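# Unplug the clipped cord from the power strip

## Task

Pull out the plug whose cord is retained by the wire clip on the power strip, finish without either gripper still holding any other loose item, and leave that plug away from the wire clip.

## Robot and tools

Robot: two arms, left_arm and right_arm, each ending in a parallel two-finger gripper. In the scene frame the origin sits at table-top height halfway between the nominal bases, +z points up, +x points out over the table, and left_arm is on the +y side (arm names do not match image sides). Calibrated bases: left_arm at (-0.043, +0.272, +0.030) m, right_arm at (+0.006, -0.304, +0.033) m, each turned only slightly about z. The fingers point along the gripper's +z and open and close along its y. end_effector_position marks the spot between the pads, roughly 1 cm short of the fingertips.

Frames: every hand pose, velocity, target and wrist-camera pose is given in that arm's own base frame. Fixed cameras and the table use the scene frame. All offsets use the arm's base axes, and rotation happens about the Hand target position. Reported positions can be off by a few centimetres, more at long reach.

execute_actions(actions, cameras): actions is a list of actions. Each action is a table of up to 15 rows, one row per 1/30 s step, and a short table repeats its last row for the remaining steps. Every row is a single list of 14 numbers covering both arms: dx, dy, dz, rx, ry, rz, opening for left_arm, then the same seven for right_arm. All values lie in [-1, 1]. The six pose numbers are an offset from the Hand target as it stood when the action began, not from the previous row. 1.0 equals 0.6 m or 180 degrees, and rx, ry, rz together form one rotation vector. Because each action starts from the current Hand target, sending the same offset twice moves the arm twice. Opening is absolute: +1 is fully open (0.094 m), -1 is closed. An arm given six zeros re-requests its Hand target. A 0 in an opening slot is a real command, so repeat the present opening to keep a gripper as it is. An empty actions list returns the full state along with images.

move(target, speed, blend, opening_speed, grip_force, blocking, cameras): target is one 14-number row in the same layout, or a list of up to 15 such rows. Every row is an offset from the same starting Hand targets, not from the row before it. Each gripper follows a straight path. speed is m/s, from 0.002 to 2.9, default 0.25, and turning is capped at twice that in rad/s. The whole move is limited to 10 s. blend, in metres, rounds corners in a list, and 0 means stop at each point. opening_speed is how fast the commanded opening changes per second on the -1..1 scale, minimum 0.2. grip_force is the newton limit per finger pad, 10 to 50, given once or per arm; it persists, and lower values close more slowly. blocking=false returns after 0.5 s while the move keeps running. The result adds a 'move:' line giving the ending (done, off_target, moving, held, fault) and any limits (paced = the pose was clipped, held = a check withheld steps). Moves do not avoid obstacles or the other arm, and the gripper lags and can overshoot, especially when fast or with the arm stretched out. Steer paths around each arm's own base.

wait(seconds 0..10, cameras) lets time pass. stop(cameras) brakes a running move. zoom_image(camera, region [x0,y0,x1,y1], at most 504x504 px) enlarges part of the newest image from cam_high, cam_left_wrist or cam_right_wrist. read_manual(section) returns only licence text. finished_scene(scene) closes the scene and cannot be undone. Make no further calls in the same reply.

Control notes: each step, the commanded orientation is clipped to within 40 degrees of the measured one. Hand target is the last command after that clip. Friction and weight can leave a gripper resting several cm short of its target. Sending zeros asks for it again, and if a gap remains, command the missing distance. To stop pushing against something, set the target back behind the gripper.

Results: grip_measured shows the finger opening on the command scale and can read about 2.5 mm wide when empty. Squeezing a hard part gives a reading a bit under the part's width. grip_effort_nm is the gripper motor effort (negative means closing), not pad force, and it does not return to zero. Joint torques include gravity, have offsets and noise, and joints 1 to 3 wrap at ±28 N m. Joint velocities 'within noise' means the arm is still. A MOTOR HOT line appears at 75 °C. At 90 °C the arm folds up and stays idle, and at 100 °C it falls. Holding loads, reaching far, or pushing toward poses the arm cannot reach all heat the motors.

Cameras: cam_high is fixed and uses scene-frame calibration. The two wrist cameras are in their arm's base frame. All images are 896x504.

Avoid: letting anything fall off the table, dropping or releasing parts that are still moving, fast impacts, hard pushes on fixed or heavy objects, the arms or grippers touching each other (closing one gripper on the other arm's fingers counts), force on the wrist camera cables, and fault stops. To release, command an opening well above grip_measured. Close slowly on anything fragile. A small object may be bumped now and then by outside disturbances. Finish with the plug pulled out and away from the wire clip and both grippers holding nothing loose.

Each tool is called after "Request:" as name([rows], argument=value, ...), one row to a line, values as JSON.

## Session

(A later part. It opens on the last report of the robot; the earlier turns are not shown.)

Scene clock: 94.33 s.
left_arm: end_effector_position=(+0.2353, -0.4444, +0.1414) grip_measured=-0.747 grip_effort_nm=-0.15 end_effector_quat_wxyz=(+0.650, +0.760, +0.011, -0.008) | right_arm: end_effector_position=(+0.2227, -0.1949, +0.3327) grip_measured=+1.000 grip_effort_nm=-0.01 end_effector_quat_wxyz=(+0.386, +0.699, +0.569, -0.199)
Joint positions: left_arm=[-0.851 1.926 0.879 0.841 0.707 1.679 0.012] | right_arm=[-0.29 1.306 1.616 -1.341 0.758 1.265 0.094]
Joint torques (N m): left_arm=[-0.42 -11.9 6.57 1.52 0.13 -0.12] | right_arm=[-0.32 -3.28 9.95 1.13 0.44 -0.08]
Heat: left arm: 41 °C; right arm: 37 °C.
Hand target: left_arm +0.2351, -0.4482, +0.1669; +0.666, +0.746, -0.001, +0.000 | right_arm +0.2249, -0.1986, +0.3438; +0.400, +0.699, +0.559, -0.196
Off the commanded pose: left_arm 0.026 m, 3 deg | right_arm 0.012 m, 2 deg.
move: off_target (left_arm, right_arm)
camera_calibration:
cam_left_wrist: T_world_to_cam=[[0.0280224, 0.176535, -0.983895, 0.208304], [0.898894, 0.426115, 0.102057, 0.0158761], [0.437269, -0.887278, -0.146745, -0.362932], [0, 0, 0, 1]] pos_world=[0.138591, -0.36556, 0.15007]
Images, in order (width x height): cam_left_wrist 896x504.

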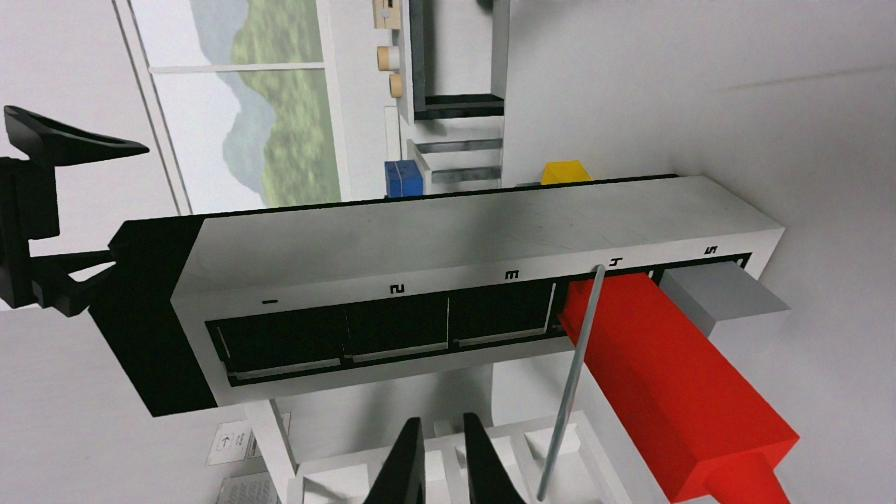

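Request:
move([
  [0,0.18,-0.04,0,0,0,-0.75,0,0,0,0,0,0,1],
  [0.0315,0.172,-0.168,0.015,0.495,0.071,0.2,0,0,0,0,0,0,1],
], speed=0.2, cameras=["cam_left_wrist","cam_high"])

Request:
zoom_image(camera="cam_left_wrist", region=[320, 150, 580, 450])

Scene clock: 104.50 s.
left_arm: end_effector_position=(+0.2494, -0.3431, +0.0613) grip_measured=+0.197 grip_effort_nm=0.12 end_effector_quat_wxyz=(+0.445, +0.539, +0.552, -0.455) | right_arm: end_effector_position=(+0.2227, -0.1949, +0.3327) grip_measured=+1.000 grip_effort_nm=-0.01 end_effector_quat_wxyz=(+0.386, +0.699, +0.569, -0.199)
Joint positions: left_arm=[-0.591 2.046 0.61 1.101 0.953 0.252 0.056] | right_arm=[-0.29 1.306 1.616 -1.341 0.758 1.265 0.094]
Joint torques (N m): left_arm=[0.39 -7.1 4.46 1.6 0.28 0] | right_arm=[-0.39 -3.37 9.76 1.14 0.37 -0.03]
Heat: left arm: 40 °C; right arm: 37 °C.
Hand target: left_arm +0.2539, -0.3451, +0.0661; +0.455, +0.541, +0.541, -0.455 | right_arm +0.2249, -0.1986, +0.3438; +0.400, +0.699, +0.559, -0.196
Off the commanded pose: left_arm 0.007 m, 2 deg | right_arm 0.012 m, 2 deg.
move: off_target (right_arm)
camera_calibration:
cam_left_wrist: T_world_to_cam=[[-0.999296, 0.0263768, -0.0266843, 0.25714], [0.037163, 0.597866, -0.800734, 0.297463], [-0.00516713, -0.801162, -0.598426, -0.123416], [0, 0, 0, 1]] pos_world=[0.245266, -0.283502, 0.171195]
Images, in order (width x height): cam_high 896x504, cam_left_wrist 896x504.

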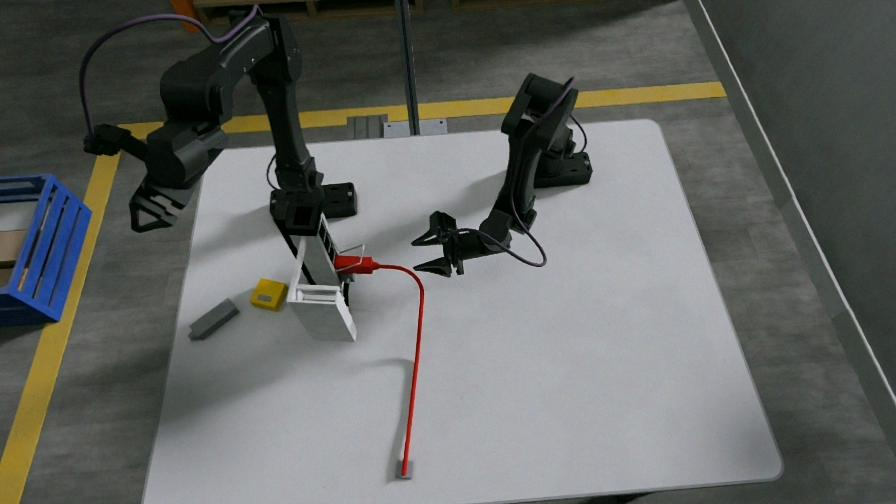

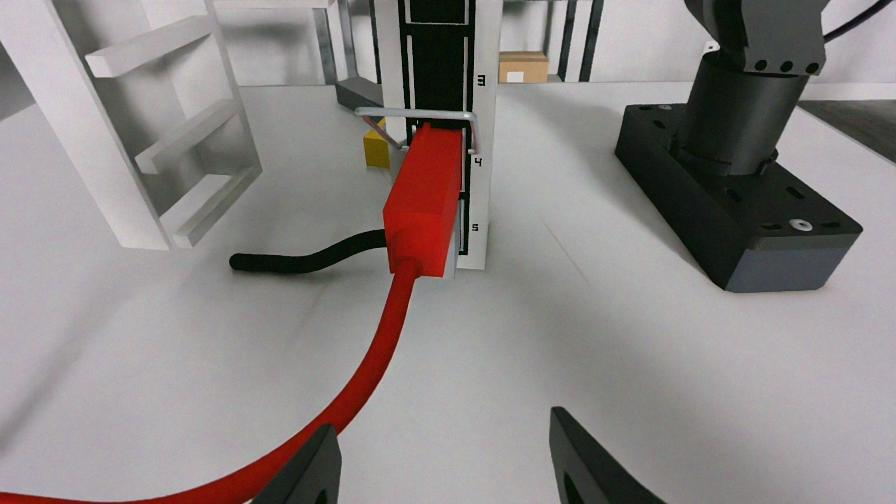

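Scaled by 1.680 from the camera's 896x504 image, which has a finer 1280x720 frame.

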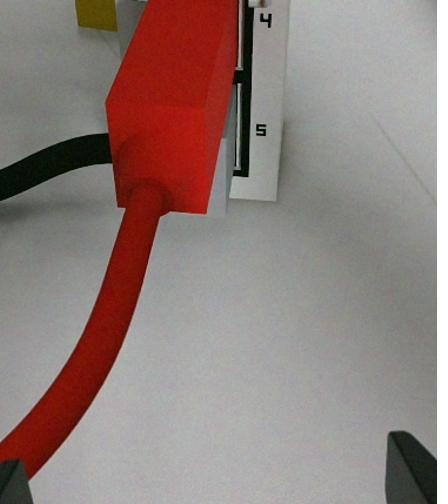

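Request:
move([
  [0.0117,-0.0665,0.08,0.167,0,0,0.2,0,0,0,0,0,0,1],
  [0.0117,-0.16,0,0.167,0,0,0.2,0,0,0,0,0,0,1],
], speed=0.12, cameras=["cam_left_wrist","cam_high"])

Request:
zoom_image(camera="cam_high", region=[300, 200, 440, 320])

Scene clock: 112.47 s.
left_arm: end_effector_position=(+0.2545, -0.4304, +0.0552) grip_measured=+0.197 grip_effort_nm=0.13 end_effector_quat_wxyz=(+0.279, +0.641, +0.652, -0.295) | right_arm: end_effector_position=(+0.2227, -0.1949, +0.3327) grip_measured=+1.000 grip_effort_nm=-0.01 end_effector_quat_wxyz=(+0.386, +0.699, +0.569, -0.199)
Joint positions: left_arm=[-0.859 2.003 1.229 -0.107 0.518 0.505 0.056] | right_arm=[-0.29 1.306 1.616 -1.341 0.758 1.265 0.094]
Joint torques (N m): left_arm=[-0.21 -9.5 7.58 1.44 0.28 -0.02] | right_arm=[-0.68 -3.32 9.78 1.1 0.41 -0.05]
Heat: left arm: 39 °C; right arm: 37 °C.
Hand target: left_arm +0.2610, -0.4411, +0.0662; +0.300, +0.641, +0.640, -0.300 | right_arm +0.2249, -0.1986, +0.3438; +0.400, +0.699, +0.559, -0.196
Off the commanded pose: left_arm 0.017 m, 3 deg | right_arm 0.012 m, 2 deg.
move: off_target (left_arm, right_arm)
camera_calibration:
cam_left_wrist: T_world_to_cam=[[-0.998862, 0.0476859, -0.000343436, 0.272006], [0.0442917, 0.925048, -0.377258, 0.460222], [-0.0176722, -0.376844, -0.926108, 0.00695947], [0, 0, 0, 1]] pos_world=[0.251436, -0.436076, 0.180161]
Images, in order (width x height): cam_high 896x504, cam_left_wrist 896x504.

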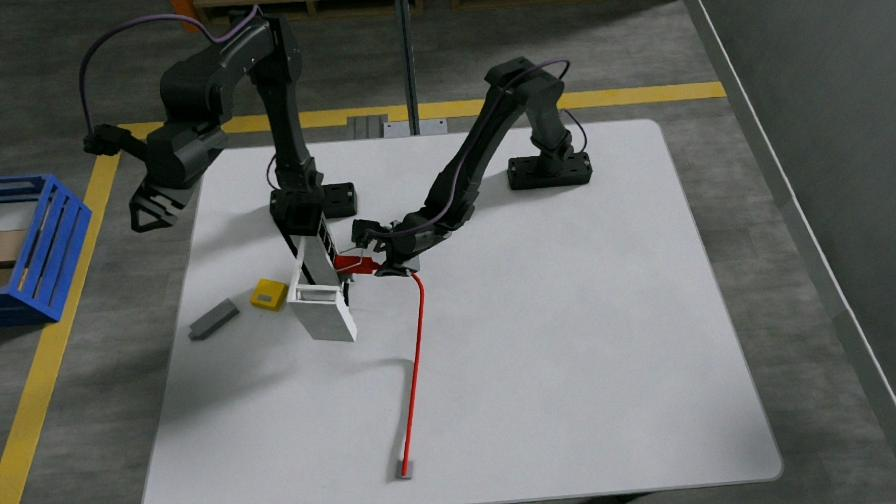

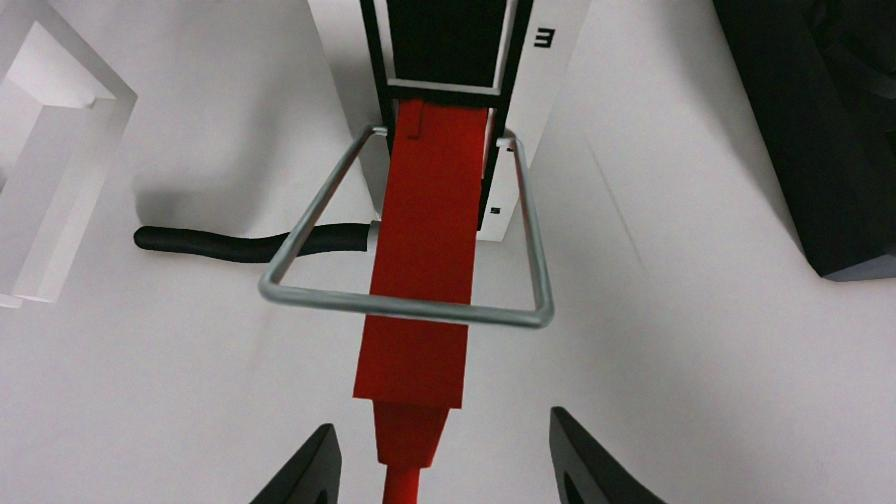

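Scaled by 3.600 from the camera's 896x504 image, which has a finer 1280x720 frame.

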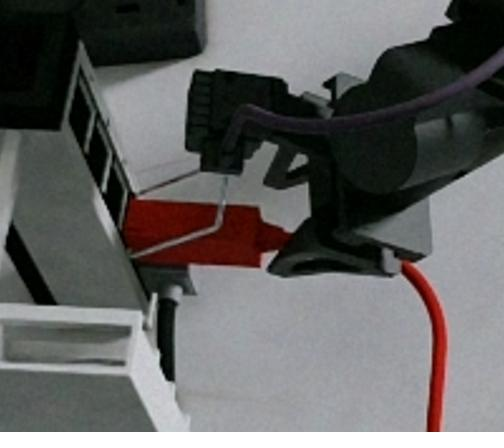

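Request:
move(target=[0.007,-0.042,0.008,-0.045,0,0,0.2,0,0,0,0,0,0,1], speed=0.1, cameras=["cam_left_wrist","cam_high"])

Request:
zoom_image(camera="cam_high", region=[300, 200, 440, 320])

Scene clock: 125.83 s.
left_arm: end_effector_position=(+0.2666, -0.4593, +0.0667) grip_measured=+0.197 grip_effort_nm=0.12 end_effector_quat_wxyz=(+0.336, +0.616, +0.629, -0.335) | right_arm: end_effector_position=(+0.2227, -0.1949, +0.3327) grip_measured=+1.000 grip_effort_nm=-0.01 end_effector_quat_wxyz=(+0.386, +0.699, +0.569, -0.199)
Joint positions: left_arm=[-0.864 2.059 1.229 0.12 0.565 0.42 0.056] | right_arm=[-0.29 1.306 1.616 -1.341 0.758 1.265 0.094]
Joint torques (N m): left_arm=[-0.54 -9.81 5.93 1.53 0.38 0.02] | right_arm=[-0.57 -3.28 9.88 1.12 0.39 -0.08]
Heat: left arm: 39 °C; right arm: 37 °C.
Hand target: left_arm +0.2652, -0.4663, +0.0710; +0.344, +0.618, +0.618, -0.344 | right_arm +0.2249, -0.1986, +0.3438; +0.400, +0.699, +0.559, -0.196
Off the commanded pose: left_arm 0.008 m, 2 deg | right_arm 0.012 m, 2 deg.
move: off_target (right_arm)
camera_calibration:
cam_left_wrist: T_world_to_cam=[[-0.999191, 0.0309417, -0.0256769, 0.279597], [0.0397277, 0.858156, -0.511849, 0.470215], [0.00619731, -0.512455, -0.858692, -0.0662324], [0, 0, 0, 1]] pos_world=[0.261101, -0.44611, 0.190985]
Images, in order (width x height): cam_high 896x504, cam_left_wrist 896x504.

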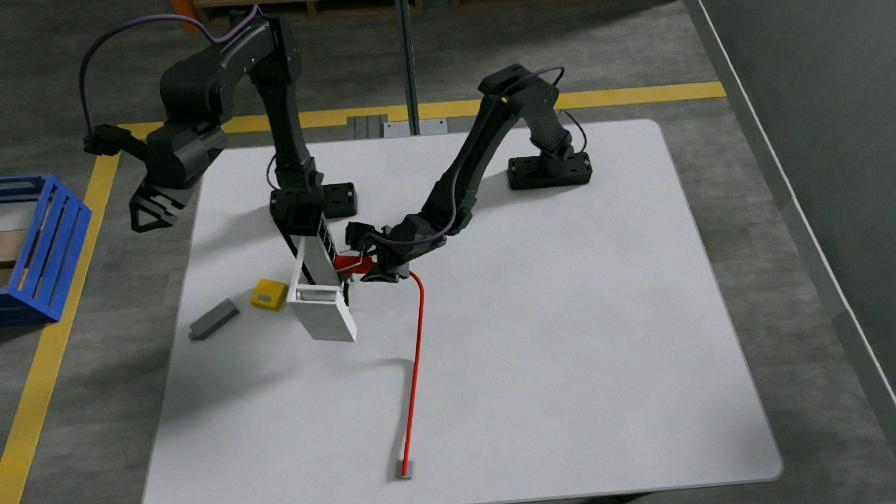

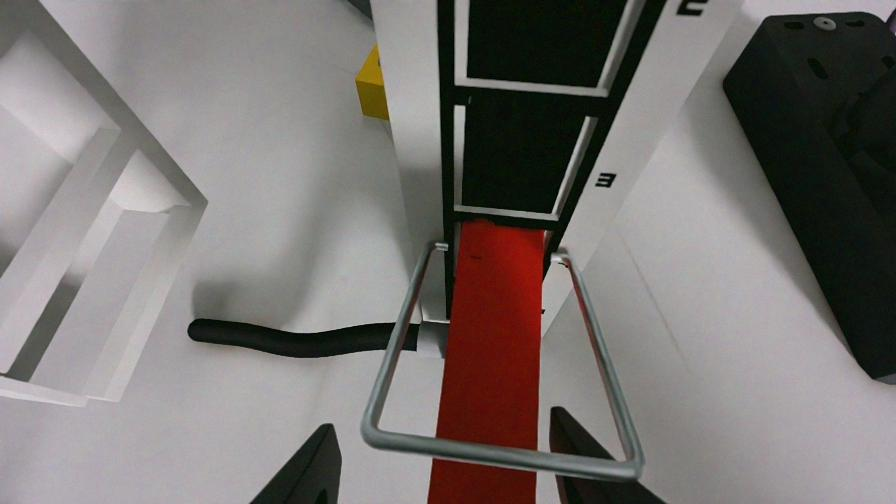

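Scaled by 3.600 from the camera's 896x504 image, which has a finer 1280x720 frame.

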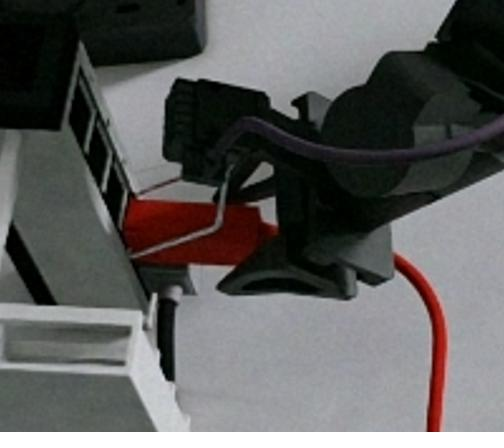

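Request:
move([
  [-0.021,0,-0.015,0,0,0,0.2,0,0,0,0,0,0,1],
  [-0.021,0,-0.015,0,0,0,-0.7,0,0,0,0,0,0,1],
], speed=0.1, opening_speed=0.8, cameras=["cam_left_wrist"])

Scene clock: 130.17 s.
left_arm: end_effector_position=(+0.2542, -0.4630, +0.0598) grip_measured=-0.461 grip_effort_nm=-1.04 end_effector_quat_wxyz=(+0.341, +0.620, +0.622, -0.336) | right_arm: end_effector_position=(+0.2227, -0.1949, +0.3327) grip_measured=+1.000 grip_effort_nm=-0.01 end_effector_quat_wxyz=(+0.386, +0.699, +0.569, -0.199)
Joint positions: left_arm=[-0.891 2.059 1.185 0.184 0.549 0.412 0.025] | right_arm=[-0.29 1.306 1.616 -1.341 0.758 1.265 0.094]
Joint torques (N m): left_arm=[-0.27 -10.02 5.03 1.55 0.34 -0.15] | right_arm=[-0.43 -3.21 9.95 1.15 0.37 -0.03]
Heat: left arm: 39 °C; right arm: 37 °C.
Hand target: left_arm +0.2526, -0.4663, +0.0620; +0.344, +0.618, +0.618, -0.344 | right_arm +0.2249, -0.1986, +0.3438; +0.400, +0.699, +0.559, -0.196
Off the commanded pose: left_arm 0.004 m, 1 deg | right_arm 0.012 m, 2 deg.
move: off_target (right_arm)
camera_calibration:
cam_left_wrist: T_world_to_cam=[[-0.998327, 0.0419737, -0.0397641, 0.272896], [0.0565264, 0.853127, -0.518631, 0.464183], [0.0121549, -0.520012, -0.854073, -0.0792082], [0, 0, 0, 1]] pos_world=[0.247164, -0.448651, 0.183942]
Images, in order (width x height): cam_left_wrist 896x504.

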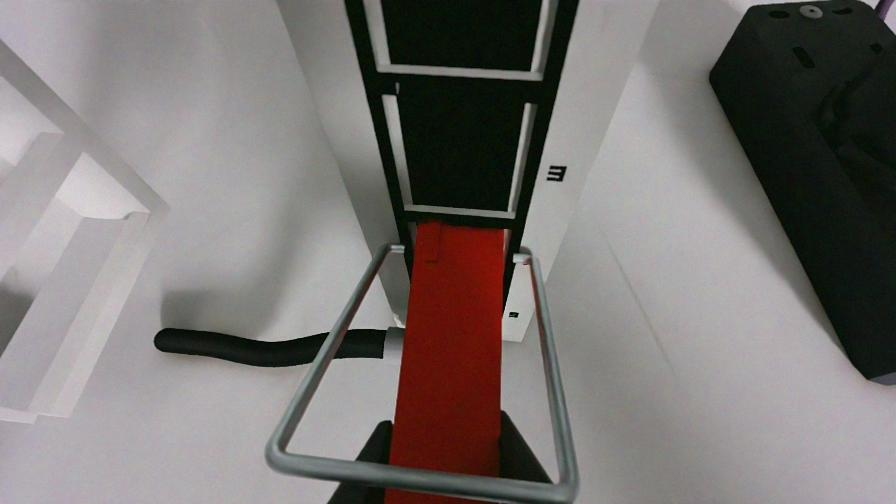

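Request:
move([
  [0,0.1,0.0,0,0,0,-0.7,0,0,0,0,0,0,1],
  [0,0.19,0.0,0,0,0,-0.7,0,0,0,0,0,0,1],
], speed=0.1, blend=[0.01,0], cameras=["cam_left_wrist","cam_high"])

Scene clock: 133.97 s.
left_arm: end_effector_position=(+0.2563, -0.3490, +0.0416) grip_measured=-0.495 grip_effort_nm=-1.04 end_effector_quat_wxyz=(+0.328, +0.615, +0.637, -0.331) | right_arm: end_effector_position=(+0.2227, -0.1949, +0.3327) grip_measured=+1.000 grip_effort_nm=-0.01 end_effector_quat_wxyz=(+0.386, +0.699, +0.569, -0.199)
Joint positions: left_arm=[-0.67 1.861 0.848 0.187 0.694 0.585 0.024] | right_arm=[-0.29 1.306 1.616 -1.341 0.758 1.265 0.094]
Joint torques (N m): left_arm=[-0.06 -11.74 4.36 1.22 0.67 -0.02] | right_arm=[-0.47 -3.22 10 1.08 0.42 -0.07]
Heat: left arm: 39 °C; right arm: 37 °C.
Hand target: left_arm +0.2526, -0.3522, +0.0619; +0.344, +0.618, +0.618, -0.344 | right_arm +0.2249, -0.1986, +0.3438; +0.400, +0.699, +0.559, -0.196
Off the commanded pose: left_arm 0.021 m, 3 deg | right_arm 0.012 m, 2 deg.
move: off_target (left_arm, right_arm)
camera_calibration:
cam_left_wrist: T_world_to_cam=[[-0.999606, 0.0231028, -0.0159319, 0.262087], [0.0279636, 0.867852, -0.496035, 0.368859], [0.00236679, -0.496285, -0.868156, -0.024069], [0, 0, 0, 1]] pos_world=[0.251726, -0.338115, 0.166247]
Images, in order (width x height): cam_high 896x504, cam_left_wrist 896x504.

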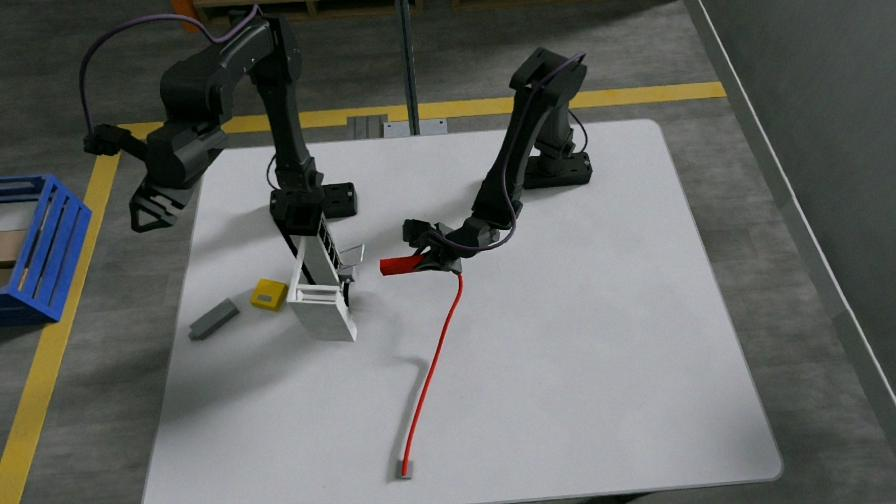

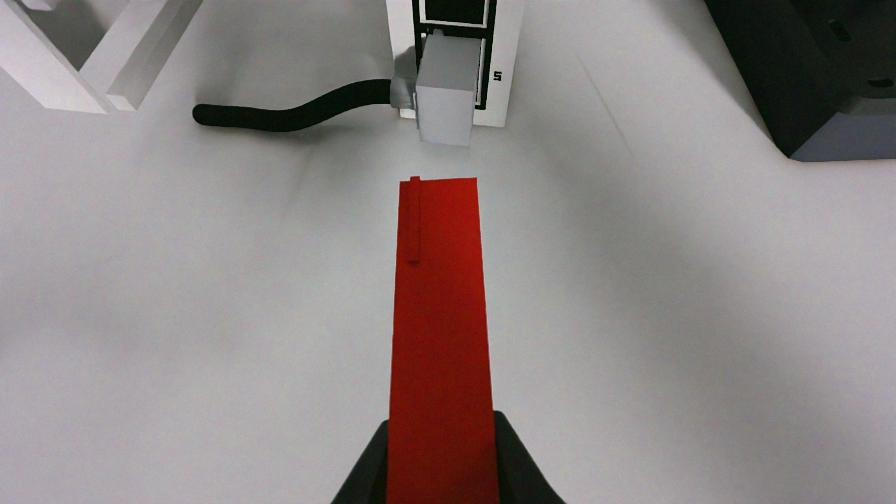

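Request:
move([
  [0,0.04,0.0,0,0,0,-0.7,0,0,0,0,0,0,1],
  [0,0.04,-0.08,0,0,0,-0.7,0,0,0,0,0,0,1],
], speed=[0.15,0.06], cameras=["cam_left_wrist","cam_high"])

Scene clock: 137.50 s.
left_arm: end_effector_position=(+0.2575, -0.3265, +0.0117) grip_measured=-0.495 grip_effort_nm=-1.04 end_effector_quat_wxyz=(+0.344, +0.618, +0.626, -0.329) | right_arm: end_effector_position=(+0.2227, -0.1949, +0.3327) grip_measured=+1.000 grip_effort_nm=-0.01 end_effector_quat_wxyz=(+0.386, +0.699, +0.569, -0.199)
Joint positions: left_arm=[-0.61 1.927 0.746 0.35 0.736 0.651 0.024] | right_arm=[-0.29 1.306 1.616 -1.341 0.758 1.265 0.094]
Joint torques (N m): left_arm=[0.06 -7.6 3.49 1.26 0.69 -0.06] | right_arm=[-0.46 -3.26 10.1 1.15 0.44 -0.07]
Heat: left arm: 39 °C; right arm: 37 °C.
Hand target: left_arm +0.2527, -0.3283, +0.0140; +0.344, +0.618, +0.618, -0.344 | right_arm +0.2249, -0.1986, +0.3438; +0.400, +0.699, +0.559, -0.196
Off the commanded pose: left_arm 0.006 m, 2 deg | right_arm 0.012 m, 2 deg.
move: off_target (right_arm)
camera_calibration:
cam_left_wrist: T_world_to_cam=[[-0.998432, 0.027474, -0.0487633, 0.263911], [0.0486522, 0.856731, -0.513463, 0.325789], [0.0276701, -0.515031, -0.856725, -0.0517163], [0, 0, 0, 1]] pos_world=[0.249078, -0.313, 0.135843]
Images, in order (width x height): cam_high 896x504, cam_left_wrist 896x504.

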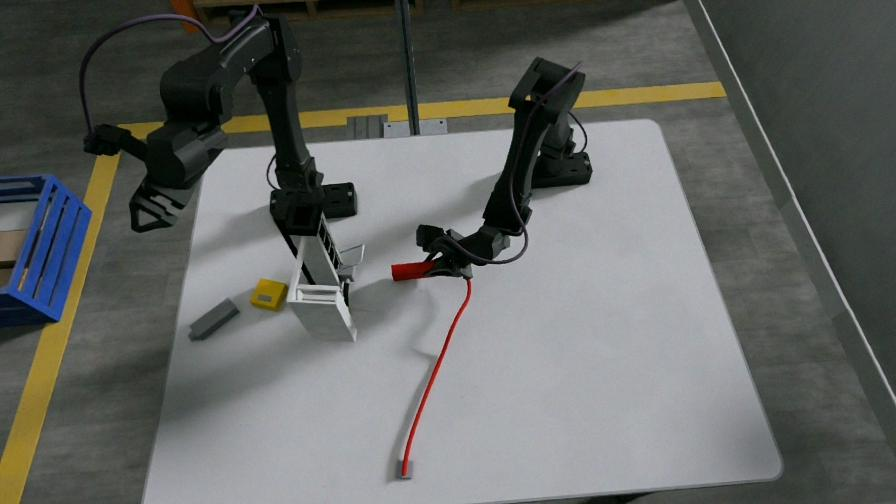

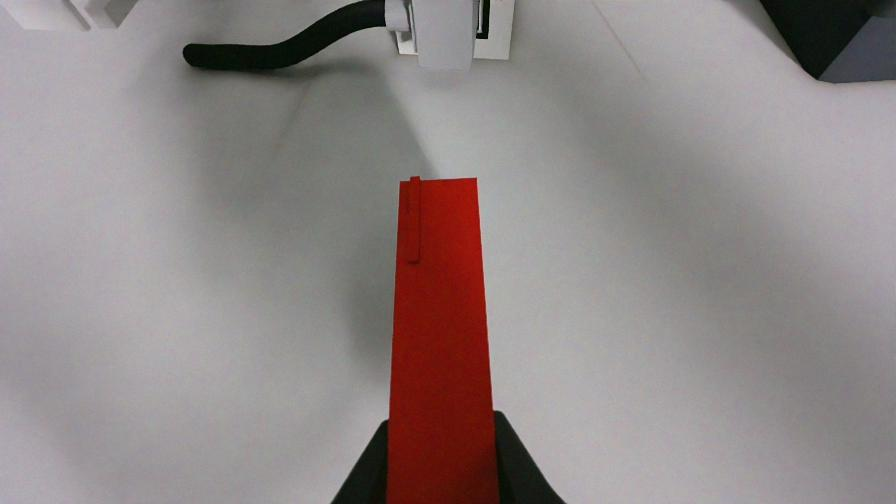

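Request:
move(target=[0,0,-0.05,0,0,0,-0.7,0,0,0,0,0,0,1], speed=0.05, cameras=["cam_left_wrist","cam_high"])

Scene clock: 139.97 s.
left_arm: end_effector_position=(+0.2588, -0.3325, -0.0035) grip_measured=-0.495 grip_effort_nm=-1.04 end_effector_quat_wxyz=(+0.363, +0.621, +0.606, -0.340) | right_arm: end_effector_position=(+0.2227, -0.1949, +0.3327) grip_measured=+1.000 grip_effort_nm=-0.01 end_effector_quat_wxyz=(+0.386, +0.699, +0.569, -0.199)
Joint positions: left_arm=[-0.608 2.024 0.734 0.506 0.772 0.651 0.024] | right_arm=[-0.29 1.306 1.616 -1.341 0.758 1.265 0.094]
Joint torques (N m): left_arm=[-0.1 -6.46 2.8 1.15 0.3 -0.06] | right_arm=[-0.43 -3.26 9.78 1.08 0.37 -0.07]
Heat: left arm: 38 °C; right arm: 37 °C.
Hand target: left_arm +0.2525, -0.3283, -0.0161; +0.344, +0.618, +0.618, -0.344 | right_arm +0.2249, -0.1986, +0.3438; +0.400, +0.699, +0.559, -0.196
Off the commanded pose: left_arm 0.015 m, 3 deg | right_arm 0.012 m, 2 deg.
move: off_target (left_arm, right_arm)
camera_calibration:
cam_left_wrist: T_world_to_cam=[[-0.996076, 0.0479373, -0.0743929, 0.270738], [0.0811997, 0.829348, -0.552801, 0.305251], [0.0351978, -0.556673, -0.829986, -0.0835143], [0, 0, 0, 1]] pos_world=[0.247829, -0.312628, 0.119569]
Images, in order (width x height): cam_high 896x504, cam_left_wrist 896x504.

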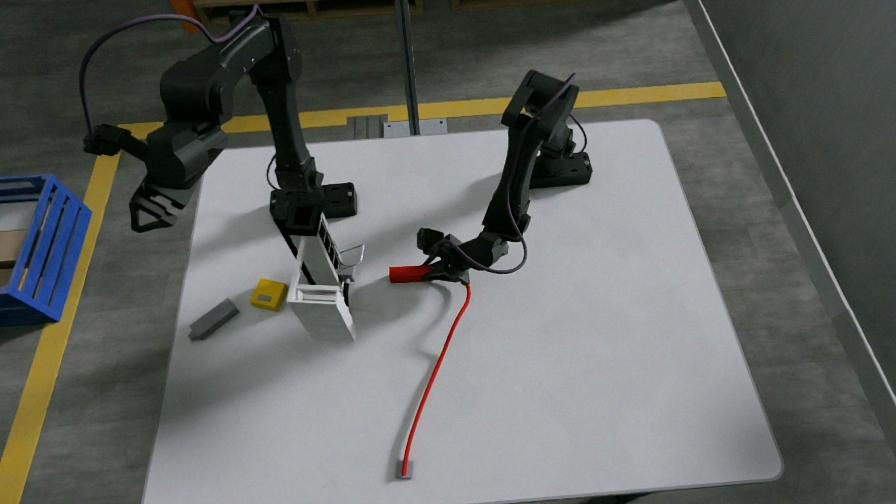

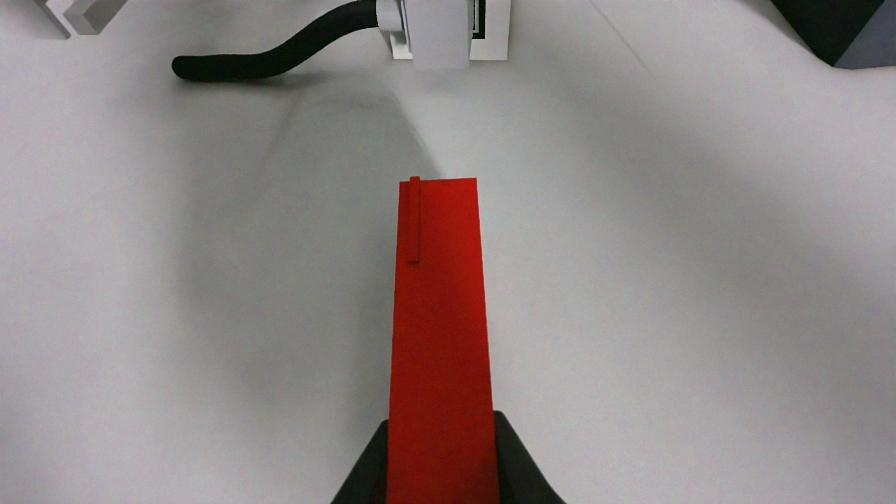

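Request:
move([
  [0,0,0.015,0,0,0,0.2,0,0,0,0,0,0,1],
], opening_speed=0.8, speed=0.05)

Request:
move([
  [0,0.1,0.15,0,0,0,0.2,0,0,0,0,0,0,1],
], speed=0.2, cameras=["cam_high"])

Scene clock: 142.40 s.
left_arm: end_effector_position=(+0.2542, -0.3282, -0.0106) grip_measured=+0.197 grip_effort_nm=0.12 end_effector_quat_wxyz=(+0.343, +0.618, +0.620, -0.342) | right_arm: end_effector_position=(+0.2227, -0.1949, +0.3327) grip_measured=+1.000 grip_effort_nm=-0.01 end_effector_quat_wxyz=(+0.386, +0.699, +0.569, -0.199)
Joint positions: left_arm=[-0.608 2.024 0.734 0.459 0.766 0.648 0.056] | right_arm=[-0.29 1.306 1.616 -1.341 0.758 1.265 0.094]
Joint torques (N m): left_arm=[-0.05 -9.14 2.99 1.19 0.36 -0.03] | right_arm=[-0.49 -3.08 9.91 1.14 0.42 -0.08]
Heat: left arm: 38 °C; right arm: 37 °C.
Hand target: left_arm +0.2525, -0.3283, -0.0070; +0.344, +0.618, +0.618, -0.344 | right_arm +0.2249, -0.1986, +0.3438; +0.400, +0.699, +0.559, -0.196
Off the commanded pose: left_arm 0.004 m, 0 deg | right_arm 0.012 m, 2 deg.
move: off_target (right_arm)

Scene clock: 143.97 s.
left_arm: end_effector_position=(+0.2462, -0.2633, +0.0657) grip_measured=+0.197 grip_effort_nm=0.12 end_effector_quat_wxyz=(+0.321, +0.612, +0.637, -0.341) | right_arm: end_effector_position=(+0.2227, -0.1949, +0.3327) grip_measured=+1.000 grip_effort_nm=-0.01 end_effector_quat_wxyz=(+0.386, +0.699, +0.569, -0.199)
Joint positions: left_arm=[-0.434 1.637 0.734 -0.122 0.856 0.843 0.056] | right_arm=[-0.29 1.306 1.616 -1.341 0.758 1.265 0.094]
Joint torques (N m): left_arm=[0.28 -7.66 6.82 0.95 0.66 0.11] | right_arm=[-0.4 -3.23 9.94 1.11 0.34 -0.09]
Heat: left arm: 38 °C; right arm: 37 °C.
Hand target: left_arm +0.2525, -0.2682, +0.0829; +0.344, +0.618, +0.618, -0.344 | right_arm +0.2249, -0.1986, +0.3438; +0.400, +0.699, +0.559, -0.196
Off the commanded pose: left_arm 0.019 m, 3 deg | right_arm 0.012 m, 2 deg.
move: off_target (left_arm, right_arm)
Images, in order (width x height): cam_high 896x504.

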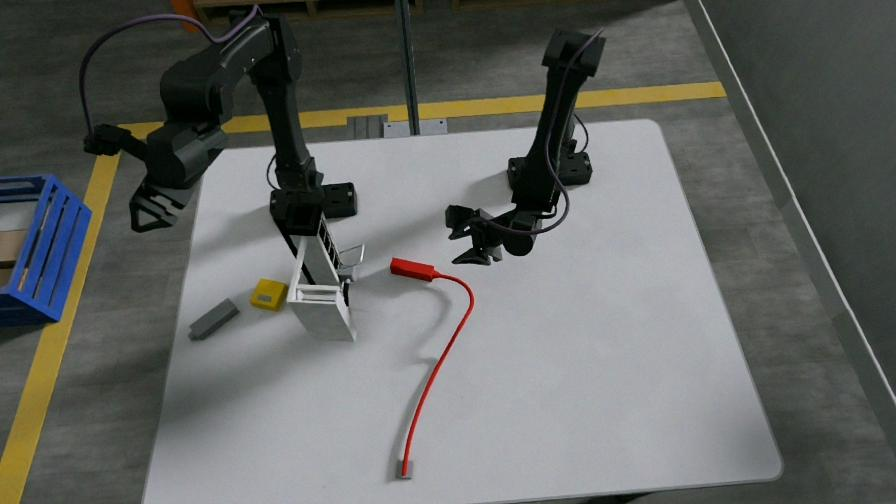

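Done. Next scene.

Request:
finished_scene(scene=1)

The scene is finished: the task was done.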